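# Separate the green wire from the other wires

## Task

Put the green wire down on the table on its own, with a gap of at least a hand's width between it and each of the other wires, and leave no wire dangling over the table's edge, since that can count as failure.

## Robot and tools

Robot: two arms, left_arm and right_arm, each with a two-finger parallel gripper and a wrist camera. Scene frame: origin at table-top height, midway between the two arm bases, a little behind the near table edge; +x points out over the table, +z up, and left_arm sits on the +y side (left/right in images need not match). Calibrated bases: left_arm near (-0.002, +0.278, +0.011) m, right_arm near (+0.005, -0.268, +0.006) m. Gripper axes: fingers point along its +z, close along its y. end_effector_position is the point between the pads, about 1 cm short of the fingertips. Reported positions and orientations (end_effector_position, end_effector_quat_wxyz, Hand target) are in the scene frame and may be off by a few cm.

The row format, shared by execute_actions and move: one flat list of 14 numbers covering both arms, each in [-1, 1]. Numbers 1-7 belong to left_arm: dx, dy, dz, rx, ry, rz, opening; numbers 8-14 are the same for right_arm. dx..rz are an offset, not a pose: a displacement measured from that arm's Hand target as it stood when the action or move began, along the Hand target's own axes (the gripper frame, not the scene frame). Scale: 1.0 = 0.6 m for dx/dy/dz and 180 degrees for rotations; rx, ry, rz form a single rotation vector. Opening is absolute: +1 fully open (0.093 m), -1 closed. Always fill both arms; a zero offset re-requests the current Hand target, and to keep a gripper as it is, resend its current opening (0 means half open, not 'unchanged').

execute_actions(actions, cameras): actions is a list of actions; each action is a list of up to 15 rows, one row per 1/30 s control step. A short action repeats its last row to fill 15 steps. Every row in an action is measured from the same starting Hand target, not from the previous row, and the next action starts from the new Hand target, so repeating an offset keeps moving. An empty actions list returns the state plus images. cameras: list of names, ["all"], or [] for none; an unknown name invalidates the call.

move(target, speed, blend, opening_speed, grip_force, blocking, cameras): target is one 14-number row or a list of up to 15 such rows (waypoints), each measured from the Hand targets at the move's start, not from the previous waypoint. Grippers travel straight lines, all finishing together, at least 0.5 s, capped at 10 s total. speed: m/s, 0.002 to 2.9 (default 0.25), one value or one per waypoint; rotation limited to twice that in rad/s. blend: metres of corner rounding per waypoint; 0 stops at each. opening_speed: rate on the -1..+1 scale per second, at least 0.2. grip_force: newtons per pad, 10 to 50 (50 = full), one value or one per arm; persists; lower force closes slowly (about 16 s at 10). blocking=false returns after about 0.5 s while the move continues. Moves do not avoid obstacles or the other arm; faster means more lag, overshoot and harder contact. Keep paths away from an arm's own base. The result adds a move: line with the ending (done = within 10 mm and 2 degrees; off_target, moving, held, fault) and limits (paced = pose clipped, held = steps withheld).

wait(seconds 0 to 10, cameras): lets time run with commands held; a running move continues. stop(cameras): brakes a running move. zoom_image(camera, region): camera is cam_high, cam_low, cam_left_wrist or cam_right_wrist; region [x0, y0, x1, y1] in pixels of the latest full 896x504 image, at most 504 by 504. read_manual(section): licence texts only. finished_scene(scene): integer 1 to 2, the scene being ended; irreversible, make no further calls in that reply. The task must remain satisfied after release.

Results: per arm end_effector_position (m), quaternion, Hand target (the last commanded pose after clipping; the next offset counts from it), Tool commands, grip_measured, Joint positions (last entry = opening in m), joint velocities, joint torques (include arm weight, noisy; numbers 1-3 wrap at ±28 N m). Action calls also list positions at some steps. The gripper often settles short of its Hand target; sending all-zero offsets asks again; if still short, send the gap as an offset. Orientation commands are clipped to within 40 degrees of the measured one; check tilt after moves and correct it.

Gripping: grip_measured is on the same -1..+1 scale; pads meet near -0.94, and an object w mm wide holds them at about -0.94 + 0.0208 w (reading may be up to 0.02 high). Commanding about 0.24 below that value grips firmly; to release, command well above it. A reading below -0.94 after sending -1 does not prove an empty grip on thin items. A sudden command far below can squeeze hard briefly.

Hazards: do not drop items, release moving parts, let anything fall off the table, or leave a wire hanging over the edge. Avoid hitting or pressing the fixtures (bar under the bases, plate behind it, low rail, up to about 3 cm above the table), and never let the grippers or arms press on each other, including closing on the other arm's fingers. Avoid straining the wrist camera cables. Contact is stronger at higher speed and with targets set deeper past the contact point. Motor heat builds from holding loads, long reach or pushing into blocked poses, even while you think: a MOTOR HOT line at 75 °C, at 90 °C the arm folds and idles, at 100 °C it goes limp. Scene time keeps running while you compose replies; the robot holds its last command. Loose objects may occasionally get nudged by outside disturbances.

Each tool is called after "Request:" in YAML: its name, and indented under it one key for each argument.

## Session

Request:
execute_actions:
  actions: []

Scene clock: 0.00 s.
left_arm: end_effector_position=(+0.3006, +0.0629, +0.2440) grip_measured=-0.928 end_effector_quat_wxyz=(+0.478, +0.474, +0.610, -0.418) | right_arm: end_effector_position=(+0.3779, -0.2520, +0.4110) grip_measured=+1.000 end_effector_quat_wxyz=(+0.710, -0.015, +0.704, -0.008)
Joint positions: left_arm=[-0.206 1.407 0.853 0.048 1.14 0.39 0.001] | right_arm=[0 1.047 1.047 0 0 0 0.093]
Joint velocities: within noise
Joint torques (N m): no reading
Heat: left arm: 34 °C; right arm: 32 °C.
Hand target: left_arm +0.3015, +0.0629, +0.2477; +0.481, +0.476, +0.608, -0.415 | right_arm +0.3762, -0.2527, +0.4183; +0.716, -0.013, +0.698, -0.009
Tool commands: left_gripper/opening=-0.934775 right_gripper/opening=+1.0

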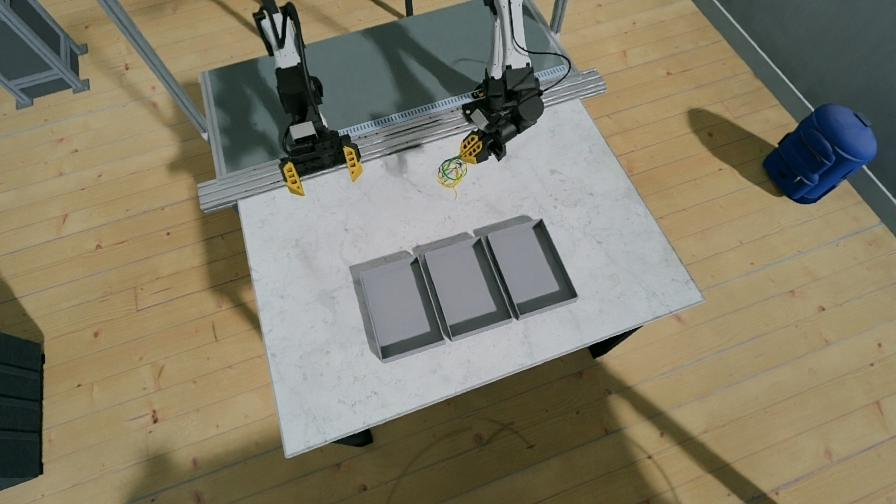

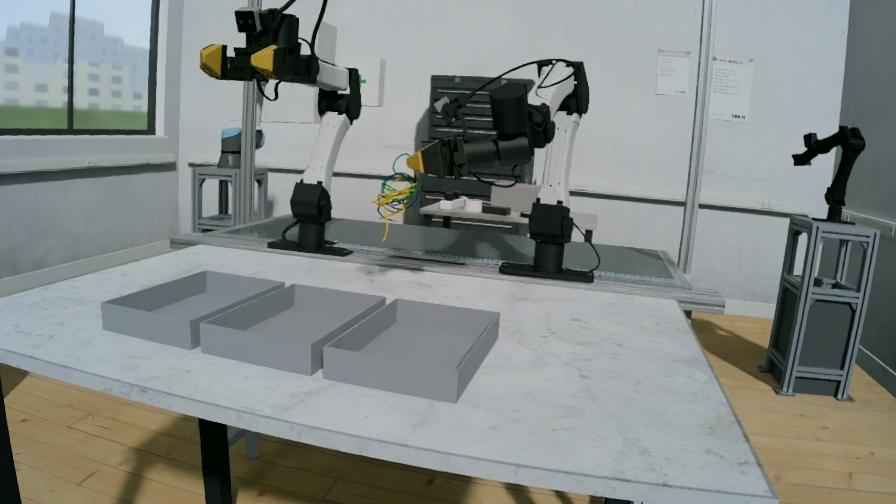

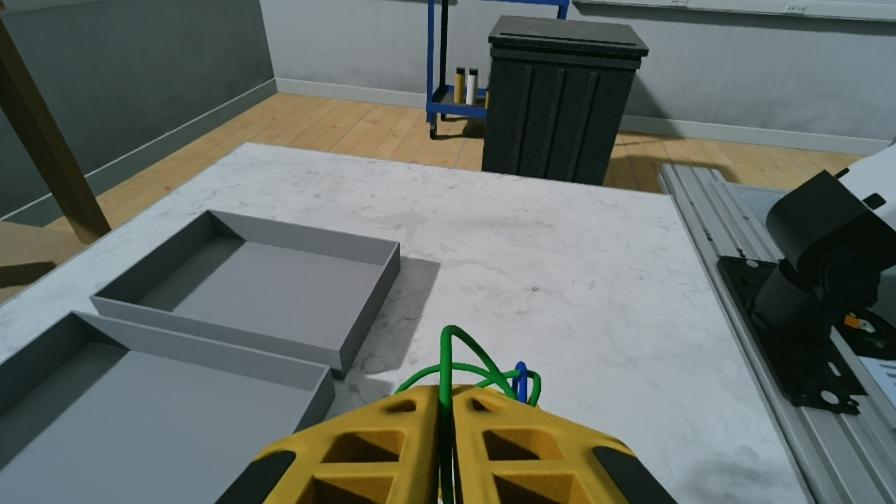

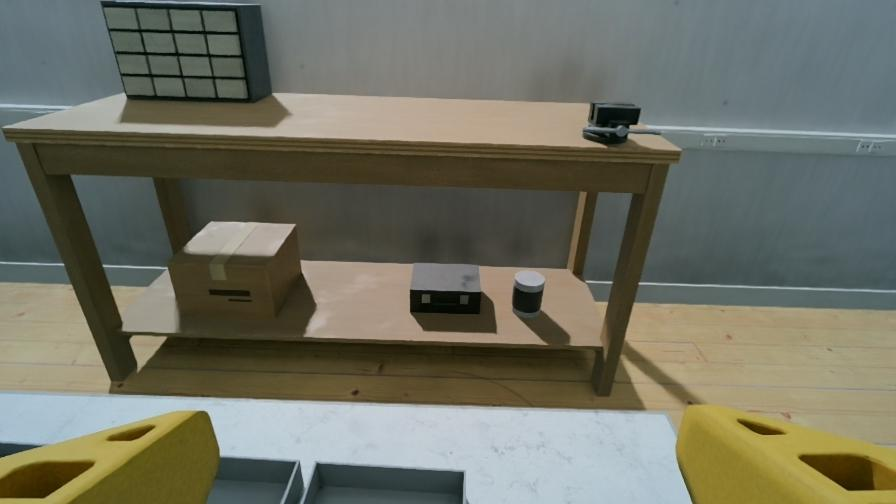

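Request:
zoom_image:
  camera: "cam_high"
  region: [400, 90, 560, 220]

Request:
zoom_image:
  camera: "cam_low"
  region: [330, 120, 530, 280]

Request:
zoom_image:
  camera: "cam_left_wrist"
  region: [330, 290, 630, 504]

Scaled by 3.150 from the camera's 896x504 image, which has a finer 1280x720 frame.

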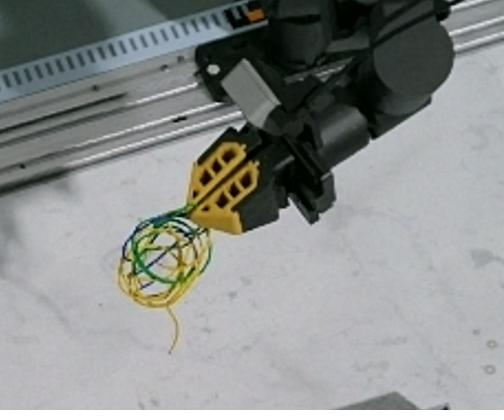

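Scaled by 2.520 from the camera's 896x504 image, which has a finer 1280x720 frame.

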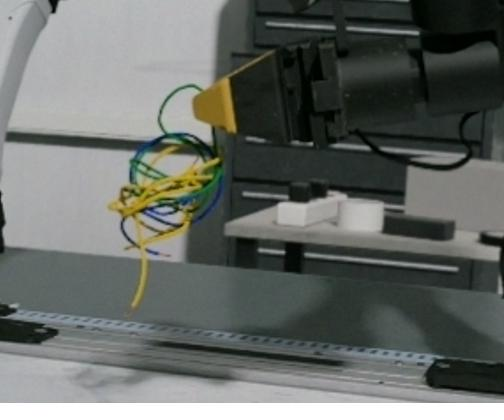

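Scaled by 1.680 from the camera's 896x504 image, which has a finer 1280x720 frame.

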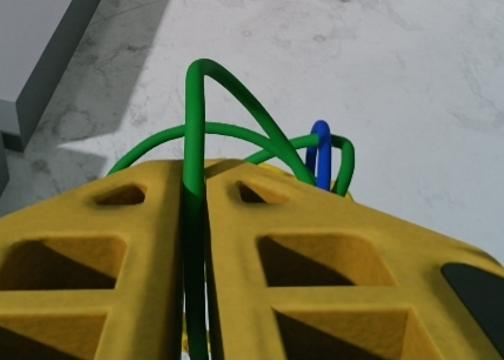

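Request:
move:
  target: [0,0,0,0,0,0,-0.934775,0.35,0.133,-0.13,-0.5,0,0,1]
  speed: 0.4
  cameras: ["all"]

Scene clock: 44.40 s.
left_arm: end_effector_position=(+0.3006, +0.0629, +0.2440) grip_measured=-0.928 end_effector_quat_wxyz=(+0.478, +0.474, +0.610, -0.418) | right_arm: end_effector_position=(+0.3067, -0.1817, +0.2071) grip_measured=+1.000 end_effector_quat_wxyz=(+0.567, -0.426, +0.578, +0.404)
Joint positions: left_arm=[-0.206 1.407 0.853 0.048 1.14 0.39 0.001] | right_arm=[-0.318 1.46 0.574 0.579 -1.563 -0.307 0.093]
Joint torques (N m): left_arm=[-0.12 -5.49 8.94 1.79 0.37 -0.06] | right_arm=[0.5 -4.49 5.65 1.34 -0.4 -0.19]
Heat: left arm: 39 °C; right arm: 37 °C.
Hand target: left_arm +0.3015, +0.0629, +0.2477; +0.481, +0.476, +0.608, -0.415 | right_arm +0.3031, -0.1800, +0.2040; +0.497, -0.516, +0.500, +0.487
Off the commanded pose: left_arm 0.004 m, 1 deg | right_arm 0.005 m, 18 deg.
joint sent to its limit (right arm) — joint 5 (wrist yaw), lower limit. The joint targets are off in orientation, not in position.
move: off_target (right_arm)
camera_calibration:
cam_right_wrist: T_world_to_cam=[[0.949501, -0.313731, 0.0045584, -0.350867], [-0.138774, -0.432939, -0.890677, 0.187706], [0.281406, 0.845066, -0.454614, 0.245239], [0, 0, 0, 1]] pos_world=[0.290185, -0.236055, 0.280274]

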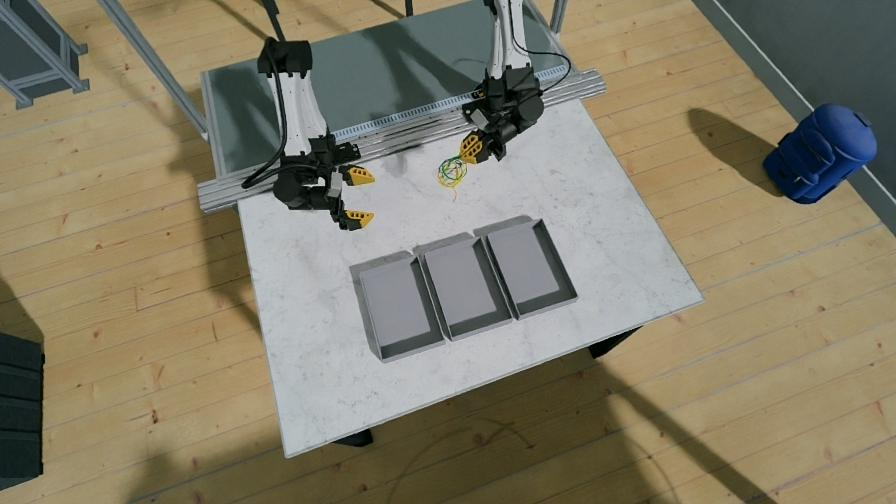

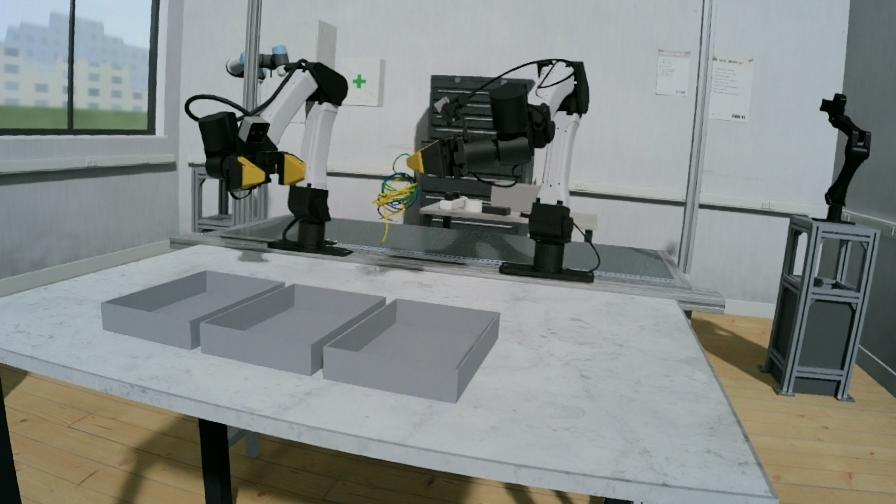

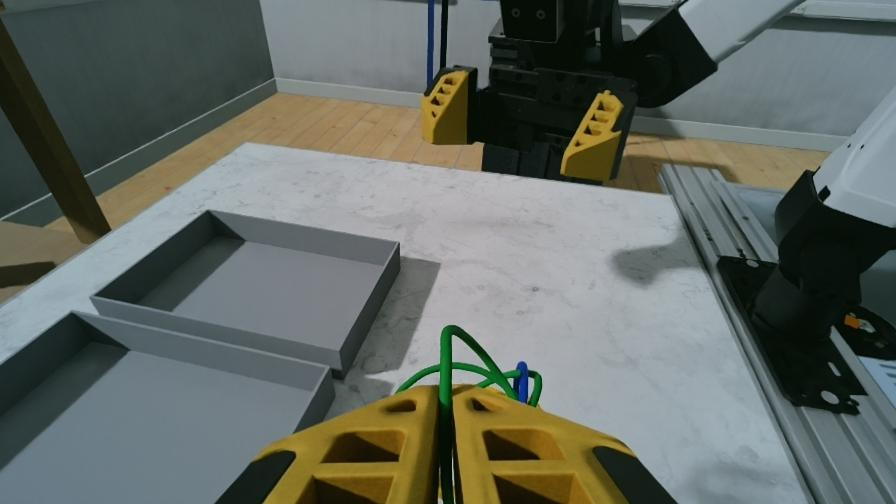

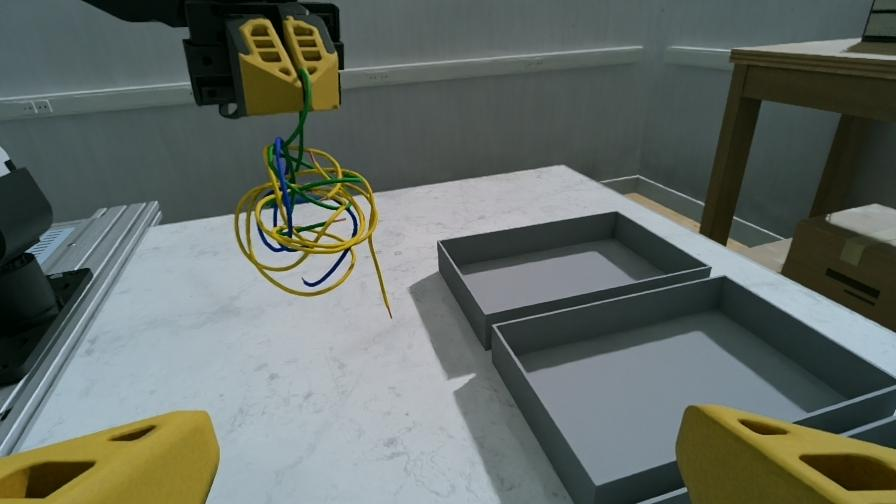

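Request:
zoom_image:
  camera: "cam_right_wrist"
  region: [200, 60, 420, 330]

Scaled by 1.867 from the camera's 896x504 image, which has a finer 1280x720 frame.

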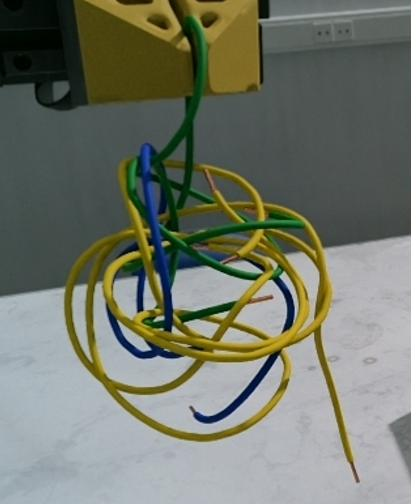

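Request:
move:
  target:
    - [0,0,0,0,0,0,-0.934775,0.14,0.022,0.17,0,0,0,1]
    - [0,0,0,0,0,0,-0.934775,0.14,0.022,0.367,0,0,0,1]
  speed: [0.3,0.12]
  cameras: ["all"]

Scene clock: 83.37 s.
left_arm: end_effector_position=(+0.3006, +0.0629, +0.2440) grip_measured=-0.928 end_effector_quat_wxyz=(+0.478, +0.474, +0.610, -0.418) | right_arm: end_effector_position=(+0.2835, +0.0341, +0.1068) grip_measured=+1.000 end_effector_quat_wxyz=(+0.478, -0.512, +0.514, +0.495)
Joint positions: left_arm=[-0.206 1.407 0.853 0.048 1.14 0.39 0.001] | right_arm=[0.425 2.043 0.625 1.366 -1.152 -0.023 0.093]
Joint torques (N m): left_arm=[-0.14 -5.56 8.81 1.81 0.34 -0.08] | right_arm=[0.5 -7.24 6.11 1.88 0.07 0.01]
Heat: left arm: 42 °C; right arm: 36 °C.
Hand target: left_arm +0.3015, +0.0629, +0.2477; +0.481, +0.476, +0.608, -0.415 | right_arm +0.2907, +0.0373, +0.1127; +0.497, -0.515, +0.500, +0.487
Off the commanded pose: left_arm 0.004 m, 1 deg | right_arm 0.010 m, 3 deg.
move: off_target (right_arm)
camera_calibration:
cam_right_wrist: T_world_to_cam=[[0.99946, 0.0119079, -0.0306385, -0.282238], [-0.0213011, -0.47527, -0.879582, 0.155558], [-0.0250355, 0.879759, -0.47476, 0.11161], [0, 0, 0, 1]] pos_world=[0.288193, -0.0208972, 0.181167]

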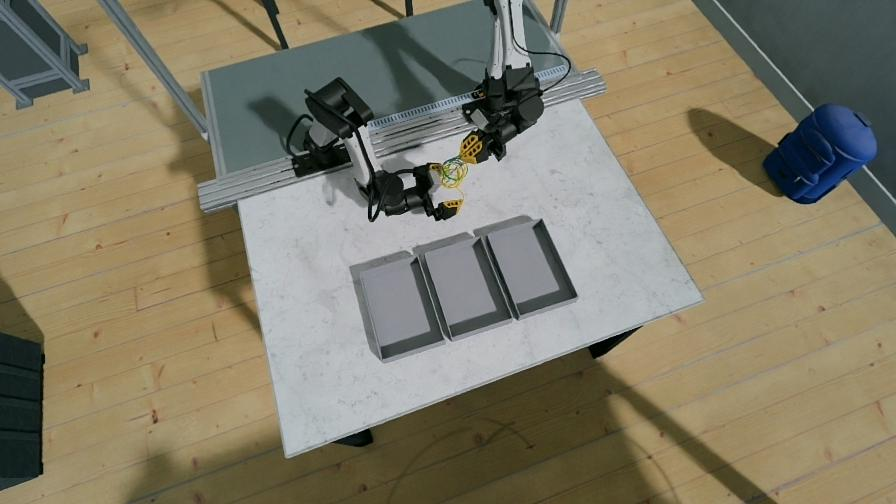

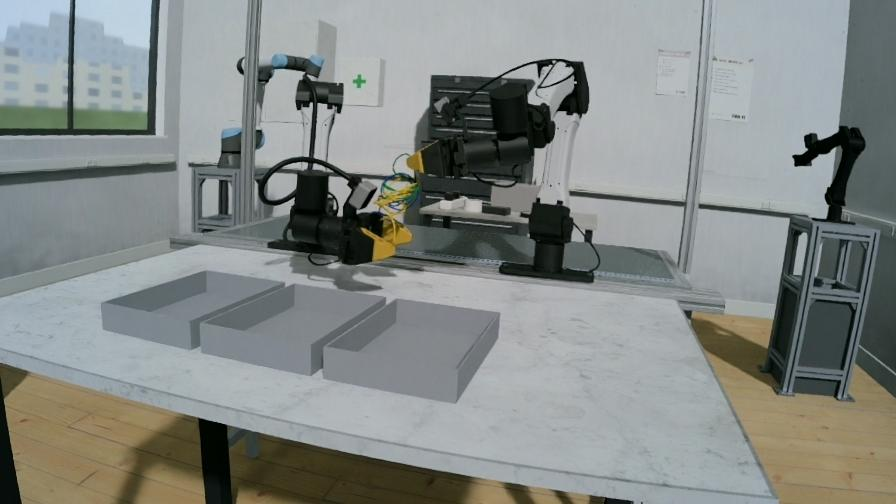

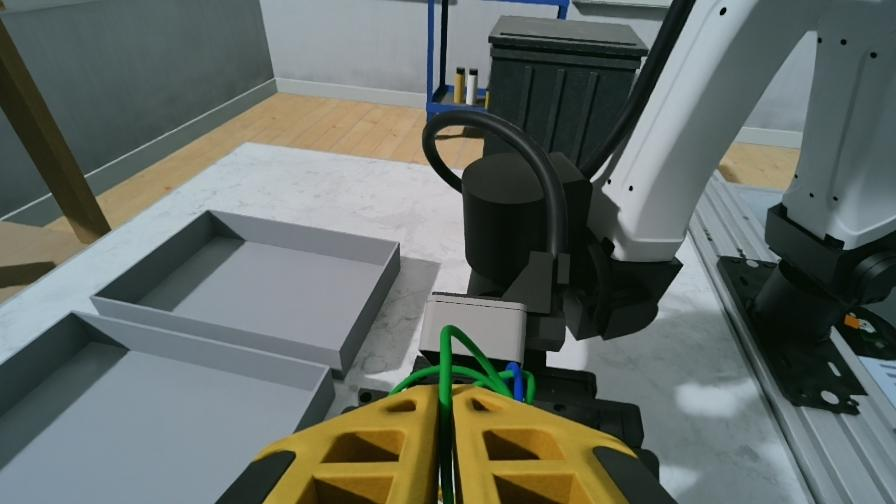

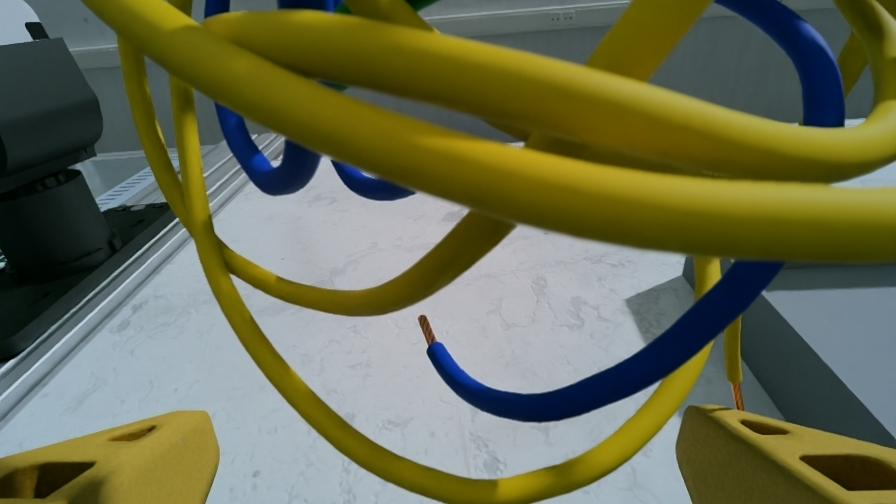

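Request:
move:
  target:
    - [0,0,0,0,0,0,-0.934775,-0.038,0,0,0,0,0,1]
    - [0,0,0,0,0,0,-0.934775,-0.038,0,0,0,0,0,-1]
  speed: 0.1
  opening_speed: 1.0
  cameras: ["all"]

Scene clock: 108.33 s.
left_arm: end_effector_position=(+0.3006, +0.0629, +0.2440) grip_measured=-0.928 end_effector_quat_wxyz=(+0.478, +0.474, +0.610, -0.418) | right_arm: end_effector_position=(+0.2833, +0.0343, +0.1182) grip_measured=-0.990 end_effector_quat_wxyz=(+0.476, -0.510, +0.516, +0.497)
Joint positions: left_arm=[-0.206 1.407 0.853 0.048 1.14 0.39 0.001] | right_arm=[0.425 1.991 0.625 1.313 -1.151 -0.015 0]
Joint torques (N m): left_arm=[-0.1 -5.55 8.83 1.79 0.34 -0.05] | right_arm=[0.55 -11.14 6.64 1.45 0.04 0.01]
Heat: left arm: 43 °C; right arm: 38 °C.
Hand target: left_arm +0.3015, +0.0629, +0.2477; +0.481, +0.476, +0.608, -0.415 | right_arm +0.2901, +0.0380, +0.1354; +0.497, -0.515, +0.500, +0.487
Off the commanded pose: left_arm 0.004 m, 1 deg | right_arm 0.019 m, 3 deg.
move: off_target (right_arm); target 2's new opening was sent with right_arm's hand 0.019 m and 3 deg from that target
camera_calibration:
cam_right_wrist: T_world_to_cam=[[0.999205, 0.0102869, -0.0385149, -0.28054], [-0.0289942, -0.475538, -0.879217, 0.167729], [-0.0273597, 0.879635, -0.474862, 0.117488], [0, 0, 0, 1]] pos_world=[0.288394, -0.0206995, 0.192456]

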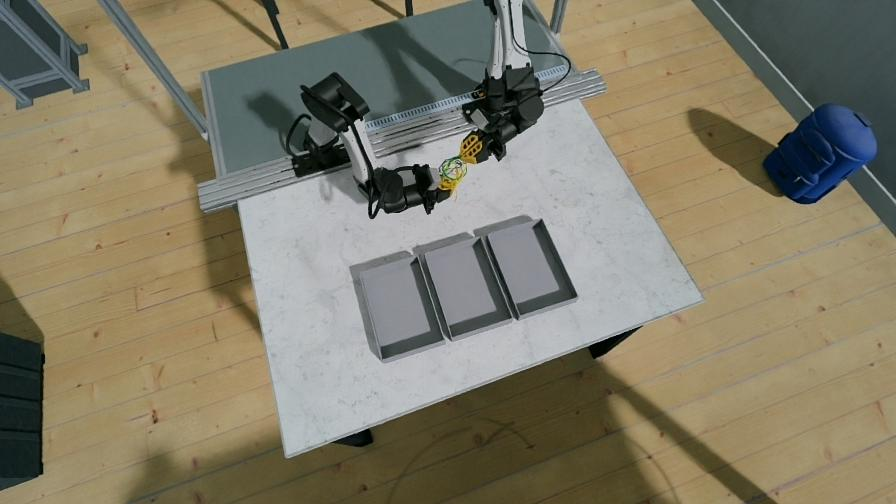

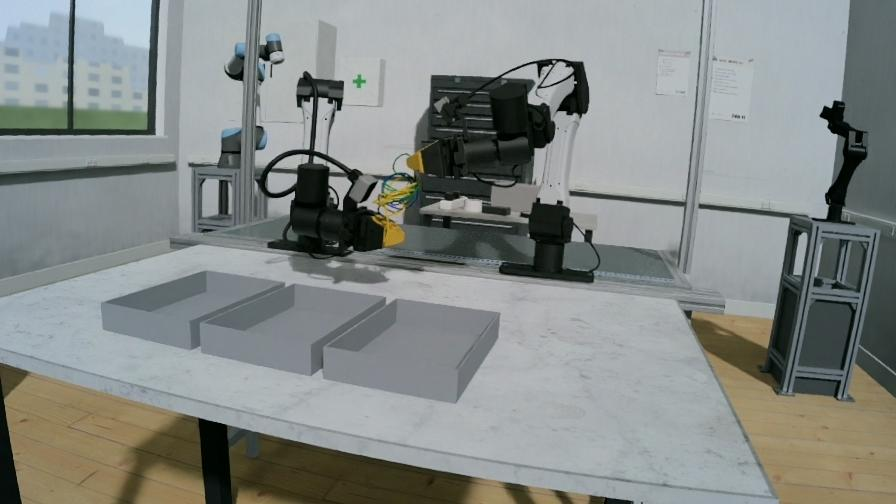

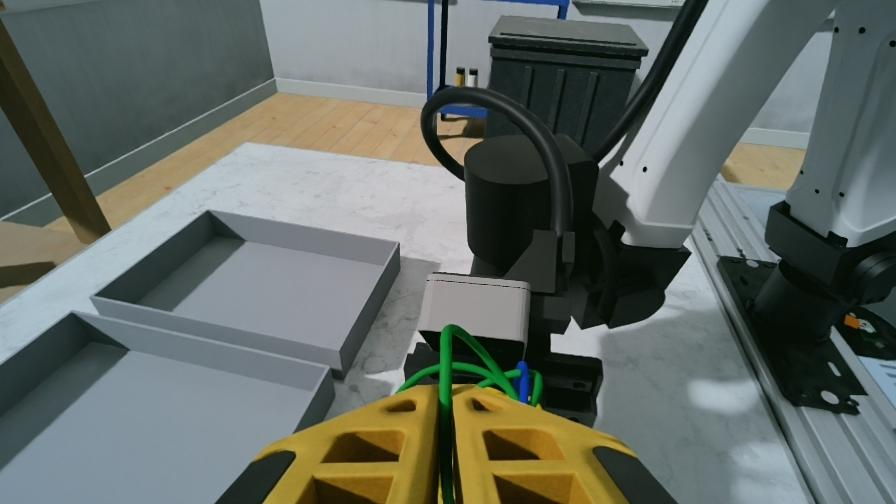

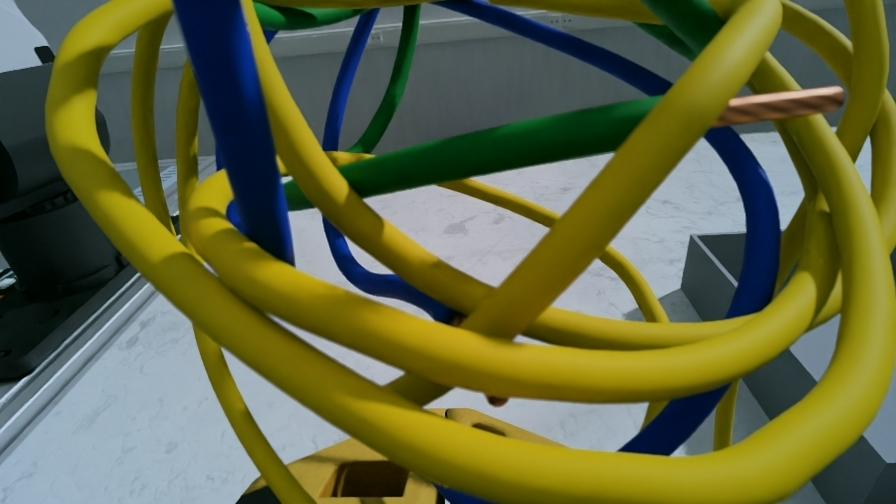

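Request:
move:
  target: [-0.131,-0.008,-0.025,0,0,0,-0.934775,0,0,0,0,0,0,-1]
  speed: 0.06
  cameras: ["cam_low","cam_right_wrist","cam_left_wrist"]

Request:
zoom_image:
  camera: "cam_low"
  region: [330, 100, 530, 280]

Scene clock: 118.43 s.
left_arm: end_effector_position=(+0.3015, +0.0628, +0.3108) grip_measured=-0.928 end_effector_quat_wxyz=(+0.467, +0.468, +0.619, -0.424) | right_arm: end_effector_position=(+0.2833, +0.0343, +0.1182) grip_measured=-0.990 end_effector_quat_wxyz=(+0.476, -0.510, +0.516, +0.497)
Joint positions: left_arm=[-0.206 1.376 1.113 -0.271 1.14 0.385 0.001] | right_arm=[0.425 1.991 0.625 1.313 -1.151 -0.015 0]
Joint torques (N m): left_arm=[-0.43 -6.46 11.66 1.68 0.35 -0.03] | right_arm=[0.02 -11.23 6.48 1.42 0.14 0.01]
Heat: left arm: 43 °C; right arm: 37 °C.
Hand target: left_arm +0.3006, +0.0624, +0.3279; +0.481, +0.476, +0.608, -0.415 | right_arm +0.2901, +0.0380, +0.1354; +0.497, -0.515, +0.500, +0.487
Off the commanded pose: left_arm 0.017 m, 2 deg | right_arm 0.019 m, 3 deg.
move: off_target (left_arm, right_arm)
camera_calibration:
cam_left_wrist: T_world_to_cam=[[-0.977561, -0.192814, 0.0848329, 0.279961], [-0.183835, 0.584253, -0.790476, 0.300045], [0.102851, -0.788335, -0.606589, 0.292749], [0, 0, 0, 1]] pos_world=[0.298728, 0.109463, 0.391007]
cam_right_wrist: T_world_to_cam=[[0.999205, 0.0102869, -0.0385149, -0.28054], [-0.0289942, -0.475538, -0.879217, 0.167729], [-0.0273597, 0.879635, -0.474862, 0.117488], [0, 0, 0, 1]] pos_world=[0.288394, -0.0206995, 0.192456]
Images, in order (width x height): cam_low 896x504, cam_left_wrist 896x504, cam_right_wrist 896x504.

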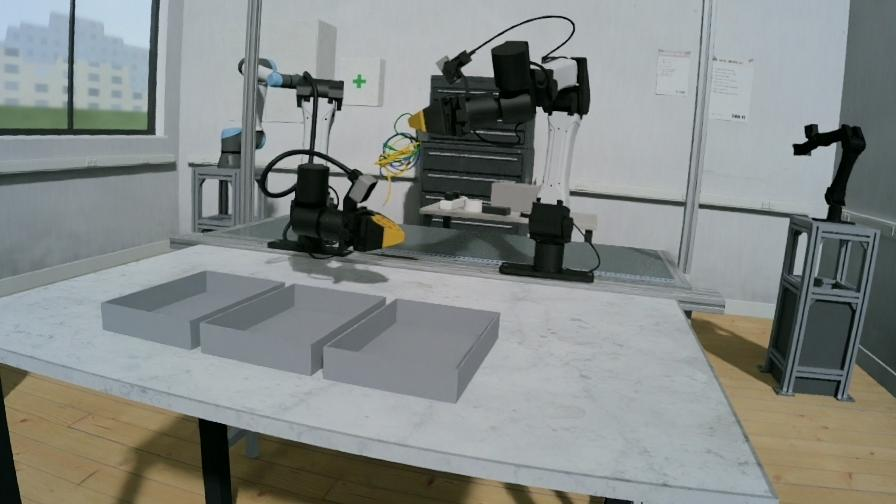

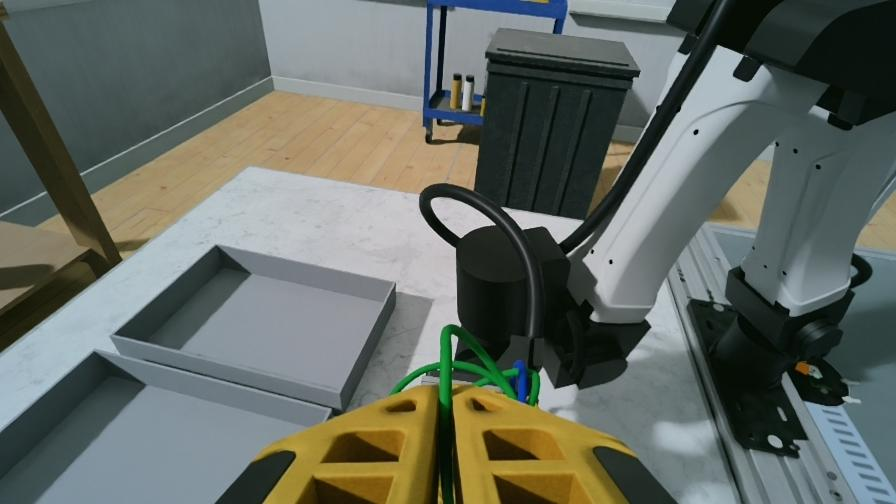

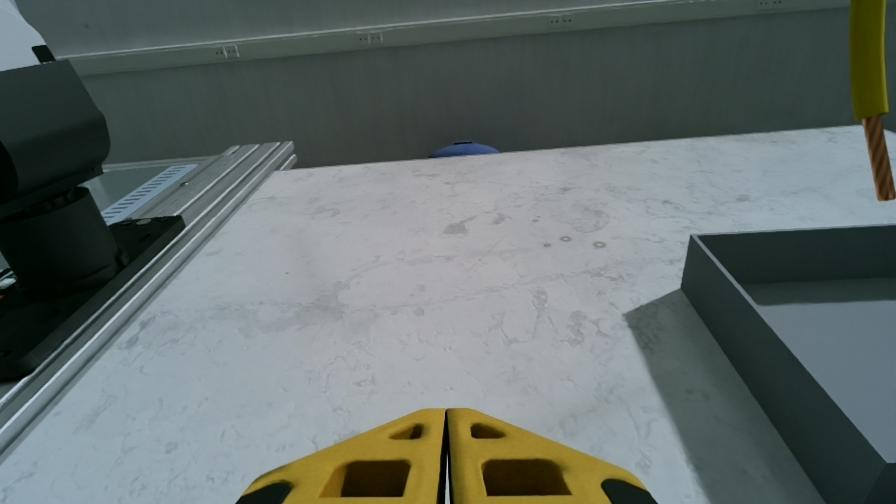

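Scaled by 2.520 from the camera's 896x504 image, which has a finer 1280x720 frame.

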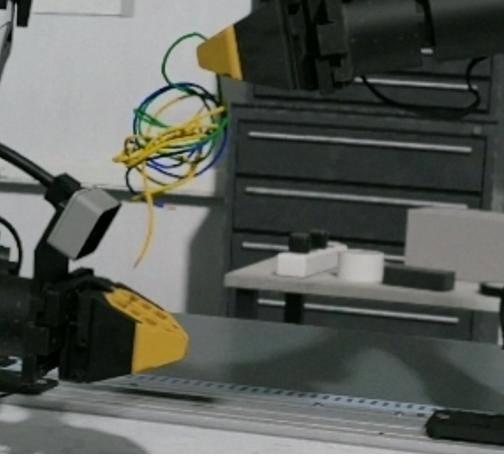

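Request:
move:
  target:
    - [0,0,0,0,0,0,-0.934775,0,-0.01,0,0,0,0,1]
    - [0,0,0,0,0,0,-0.934775,-0.12,-0.01,0,0,0,0,1]
  speed: 0.1
  cameras: ["cam_low","cam_right_wrist","cam_left_wrist"]

Request:
zoom_image:
  camera: "cam_low"
  region: [330, 100, 530, 280]

Scene clock: 139.03 s.
left_arm: end_effector_position=(+0.3015, +0.0628, +0.3107) grip_measured=-0.928 end_effector_quat_wxyz=(+0.466, +0.468, +0.619, -0.424) | right_arm: end_effector_position=(+0.2895, +0.0396, +0.1882) grip_measured=+1.000 end_effector_quat_wxyz=(+0.473, -0.506, +0.520, +0.500)
Joint positions: left_arm=[-0.206 1.376 1.113 -0.271 1.14 0.385 0.001] | right_arm=[0.425 1.738 0.72 0.968 -1.151 0.002 0.093]
Joint torques (N m): left_arm=[-0.4 -6.58 11.58 1.7 0.38 -0.05] | right_arm=[-0.47 -10.73 8.35 1.4 -0.01 -0.19]
Heat: left arm: 49 °C; right arm: 38 °C.
Hand target: left_arm +0.3006, +0.0624, +0.3280; +0.481, +0.476, +0.608, -0.415 | right_arm +0.2944, +0.0403, +0.2076; +0.497, -0.516, +0.500, +0.487
Off the commanded pose: left_arm 0.017 m, 3 deg | right_arm 0.020 m, 4 deg.
move: off_target (left_arm, right_arm)
camera_calibration:
cam_left_wrist: T_world_to_cam=[[-0.977501, -0.192794, 0.0855694, 0.27966], [-0.184435, 0.584381, -0.790242, 0.300039], [0.102349, -0.788244, -0.606791, 0.292908], [0, 0, 0, 1]] pos_world=[0.298727, 0.109463, 0.390907]
cam_right_wrist: T_world_to_cam=[[0.998517, 0.00949529, -0.0536061, -0.281036], [-0.0426748, -0.474879, -0.879016, 0.235993], [-0.033803, 0.88, -0.47377, 0.147883], [0, 0, 0, 1]] pos_world=[0.295689, -0.0154002, 0.262438]
Images, in order (width x height): cam_low 896x504, cam_left_wrist 896x504, cam_right_wrist 896x504.

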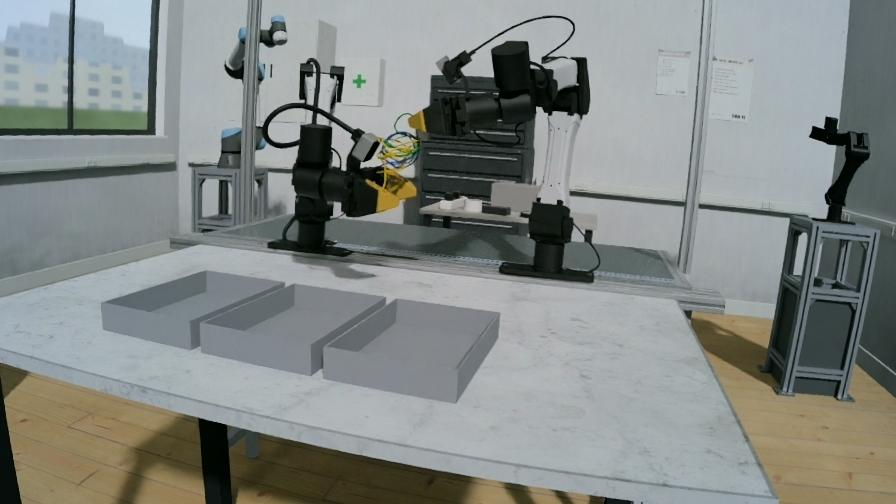

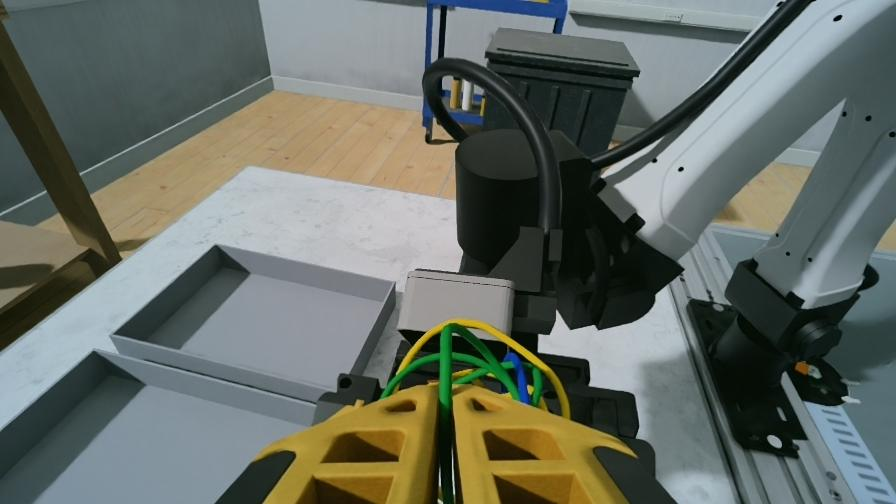

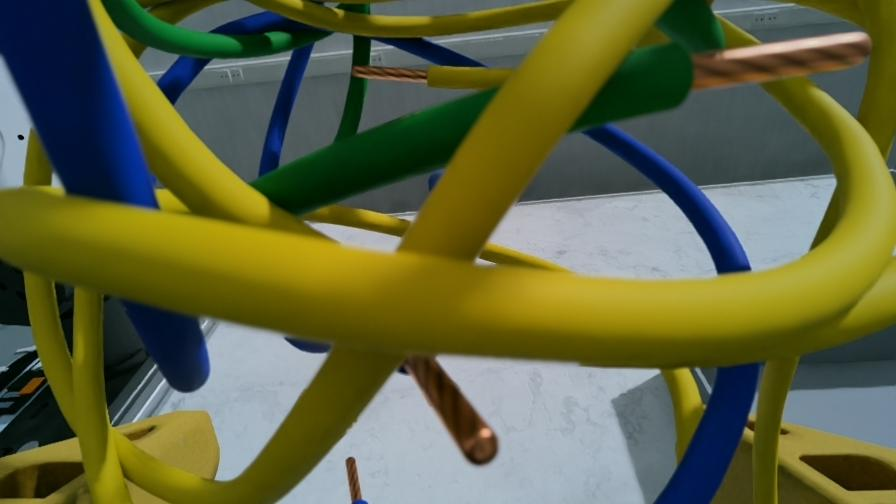

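Scaled by 2.520 from the camera's 896x504 image, which has a finer 1280x720 frame.

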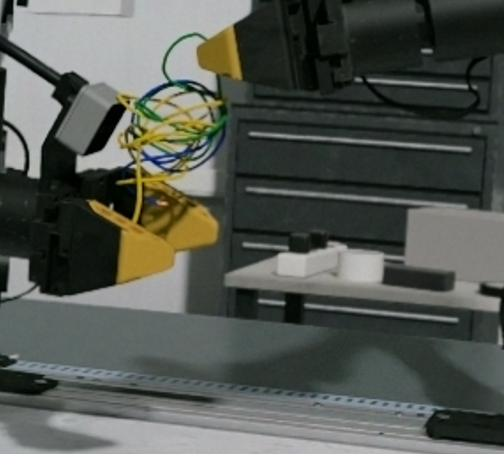

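Request:
move:
  target: [0,0,0,0,0,0,-0.934775,0,0,0,0,0,0,-1]
  opening_speed: 1.0
  cameras: ["cam_right_wrist"]

Request:
move:
  target: [-0.05,-0.003,-0.01,0,0,0,-0.934775,0.05,0,0,0,0,0,-1]
  speed: 0.05
  cameras: ["cam_low","cam_right_wrist","cam_left_wrist"]

Request:
zoom_image:
  camera: "cam_low"
  region: [330, 60, 530, 260]

Scene clock: 148.63 s.
left_arm: end_effector_position=(+0.3015, +0.0628, +0.3107) grip_measured=-0.928 end_effector_quat_wxyz=(+0.466, +0.468, +0.619, -0.424) | right_arm: end_effector_position=(+0.2895, +0.0396, +0.1880) grip_measured=-0.988 end_effector_quat_wxyz=(+0.472, -0.506, +0.520, +0.500)
Joint positions: left_arm=[-0.206 1.376 1.113 -0.271 1.14 0.385 0.001] | right_arm=[0.425 1.738 0.72 0.966 -1.151 0.001 0]
Joint torques (N m): left_arm=[-0.34 -6.6 11.62 1.69 0.36 -0.03] | right_arm=[-0.27 -10.44 8.16 1.41 0.08 -0.2]
Heat: left arm: 51 °C; right arm: 38 °C.
Hand target: left_arm +0.3006, +0.0624, +0.3280; +0.481, +0.476, +0.608, -0.415 | right_arm +0.2944, +0.0403, +0.2076; +0.497, -0.515, +0.500, +0.487
Off the commanded pose: left_arm 0.017 m, 3 deg | right_arm 0.020 m, 4 deg.
move: off_target (left_arm, right_arm)
camera_calibration:
cam_right_wrist: T_world_to_cam=[[0.998485, 0.0094924, -0.0541938, -0.280984], [-0.043173, -0.475408, -0.878705, 0.235924], [-0.0341052, 0.879714, -0.474279, 0.147921], [0, 0, 0, 1]] pos_world=[0.295789, -0.0153004, 0.262236]
Images, in order (width x height): cam_right_wrist 896x504.

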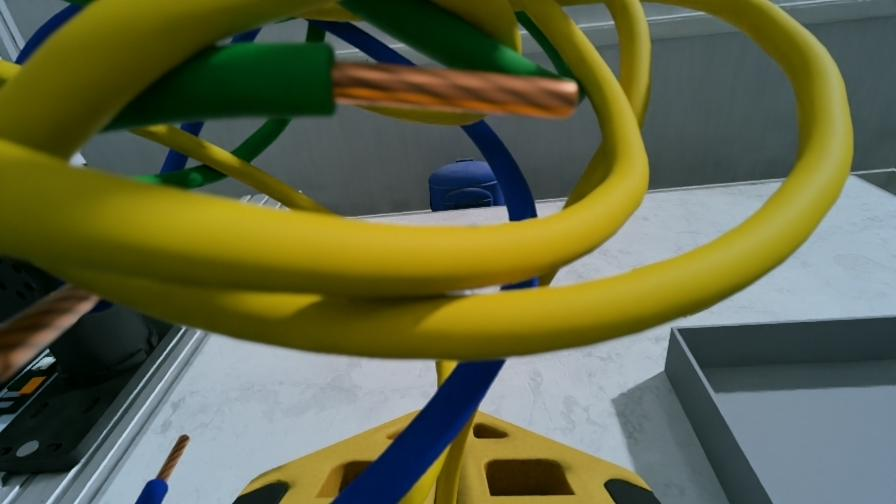

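Scene clock: 150.00 s.
left_arm: end_effector_position=(+0.3002, +0.0631, +0.3445) grip_measured=-0.928 end_effector_quat_wxyz=(+0.470, +0.469, +0.617, -0.422) | right_arm: end_effector_position=(+0.2935, +0.0414, +0.1837) grip_measured=-0.988 end_effector_quat_wxyz=(+0.493, -0.516, +0.499, +0.492)
Joint positions: left_arm=[-0.206 1.376 1.243 -0.392 1.14 0.385 0.001] | right_arm=[0.425 1.793 0.72 1.078 -1.151 -0.007 0]
Joint torques (N m): left_arm=[-0.36 -5.7 11.6 1.73 0.35 -0.04] | right_arm=[-0.18 -6.52 5.03 1.61 0 -0.14]
Heat: left arm: 51 °C; right arm: 38 °C.
Hand target: left_arm +0.3002, +0.0624, +0.3586; +0.482, +0.476, +0.608, -0.415 | right_arm +0.2951, +0.0394, +0.1777; +0.497, -0.515, +0.500, +0.487
Off the commanded pose: left_arm 0.014 m, 2 deg | right_arm 0.007 m, 1 deg.
move: off_target (left_arm)
camera_calibration:
cam_left_wrist: T_world_to_cam=[[-0.97824, -0.19263, 0.0770771, 0.278619], [-0.177279, 0.583027, -0.792875, 0.325202], [0.107794, -0.789286, -0.60449, 0.31141], [0, 0, 0, 1]] pos_world=[0.29664, 0.10986, 0.424613]
cam_right_wrist: T_world_to_cam=[[0.999907, 0.0122605, 0.00592329, -0.296813], [0.0108459, -0.454145, -0.890862, 0.218648], [-0.00823242, 0.890844, -0.454236, 0.132824], [0, 0, 0, 1]] pos_world=[0.295507, -0.0153881, 0.256877]
Images, in order (width x height): cam_low 896x504, cam_left_wrist 896x504, cam_right_wrist 896x504.

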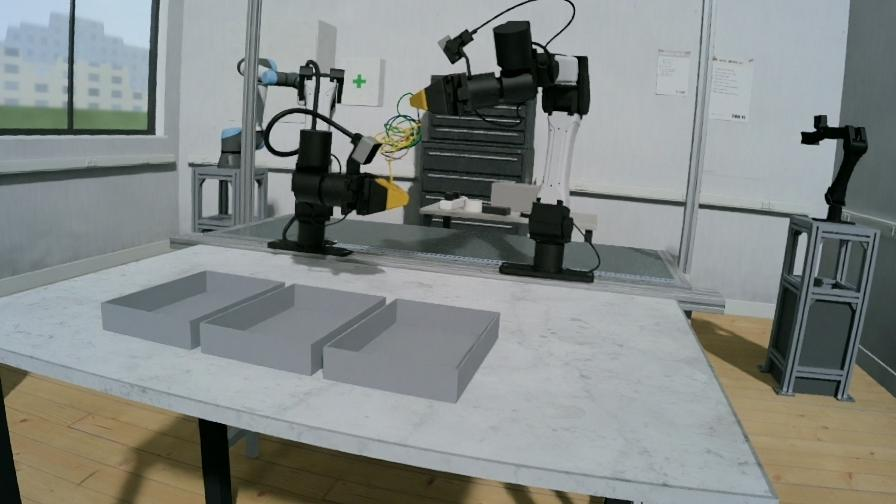

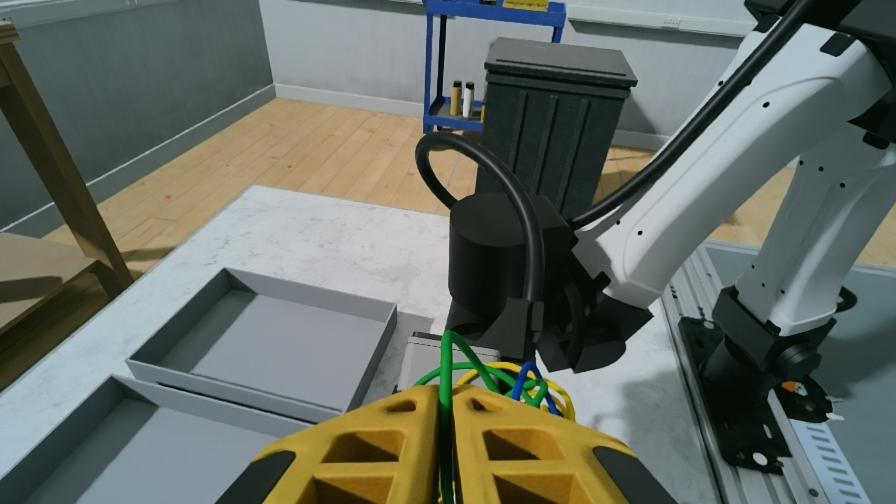

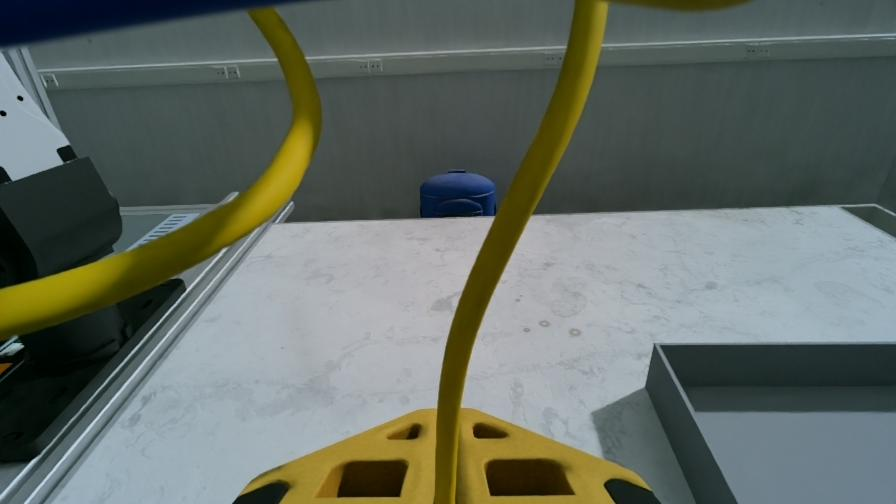

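Scaled by 2.520 from the camera's 896x504 image, which has a finer 1280x720 frame.

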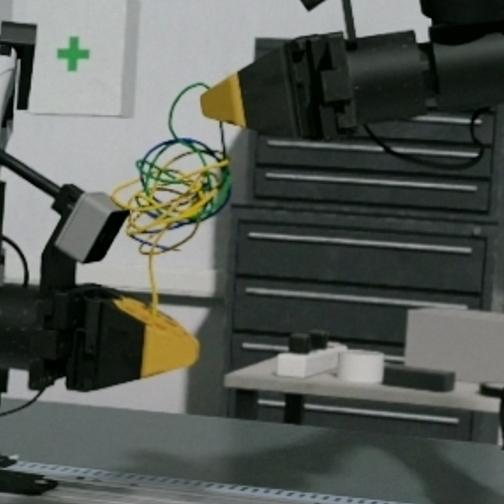

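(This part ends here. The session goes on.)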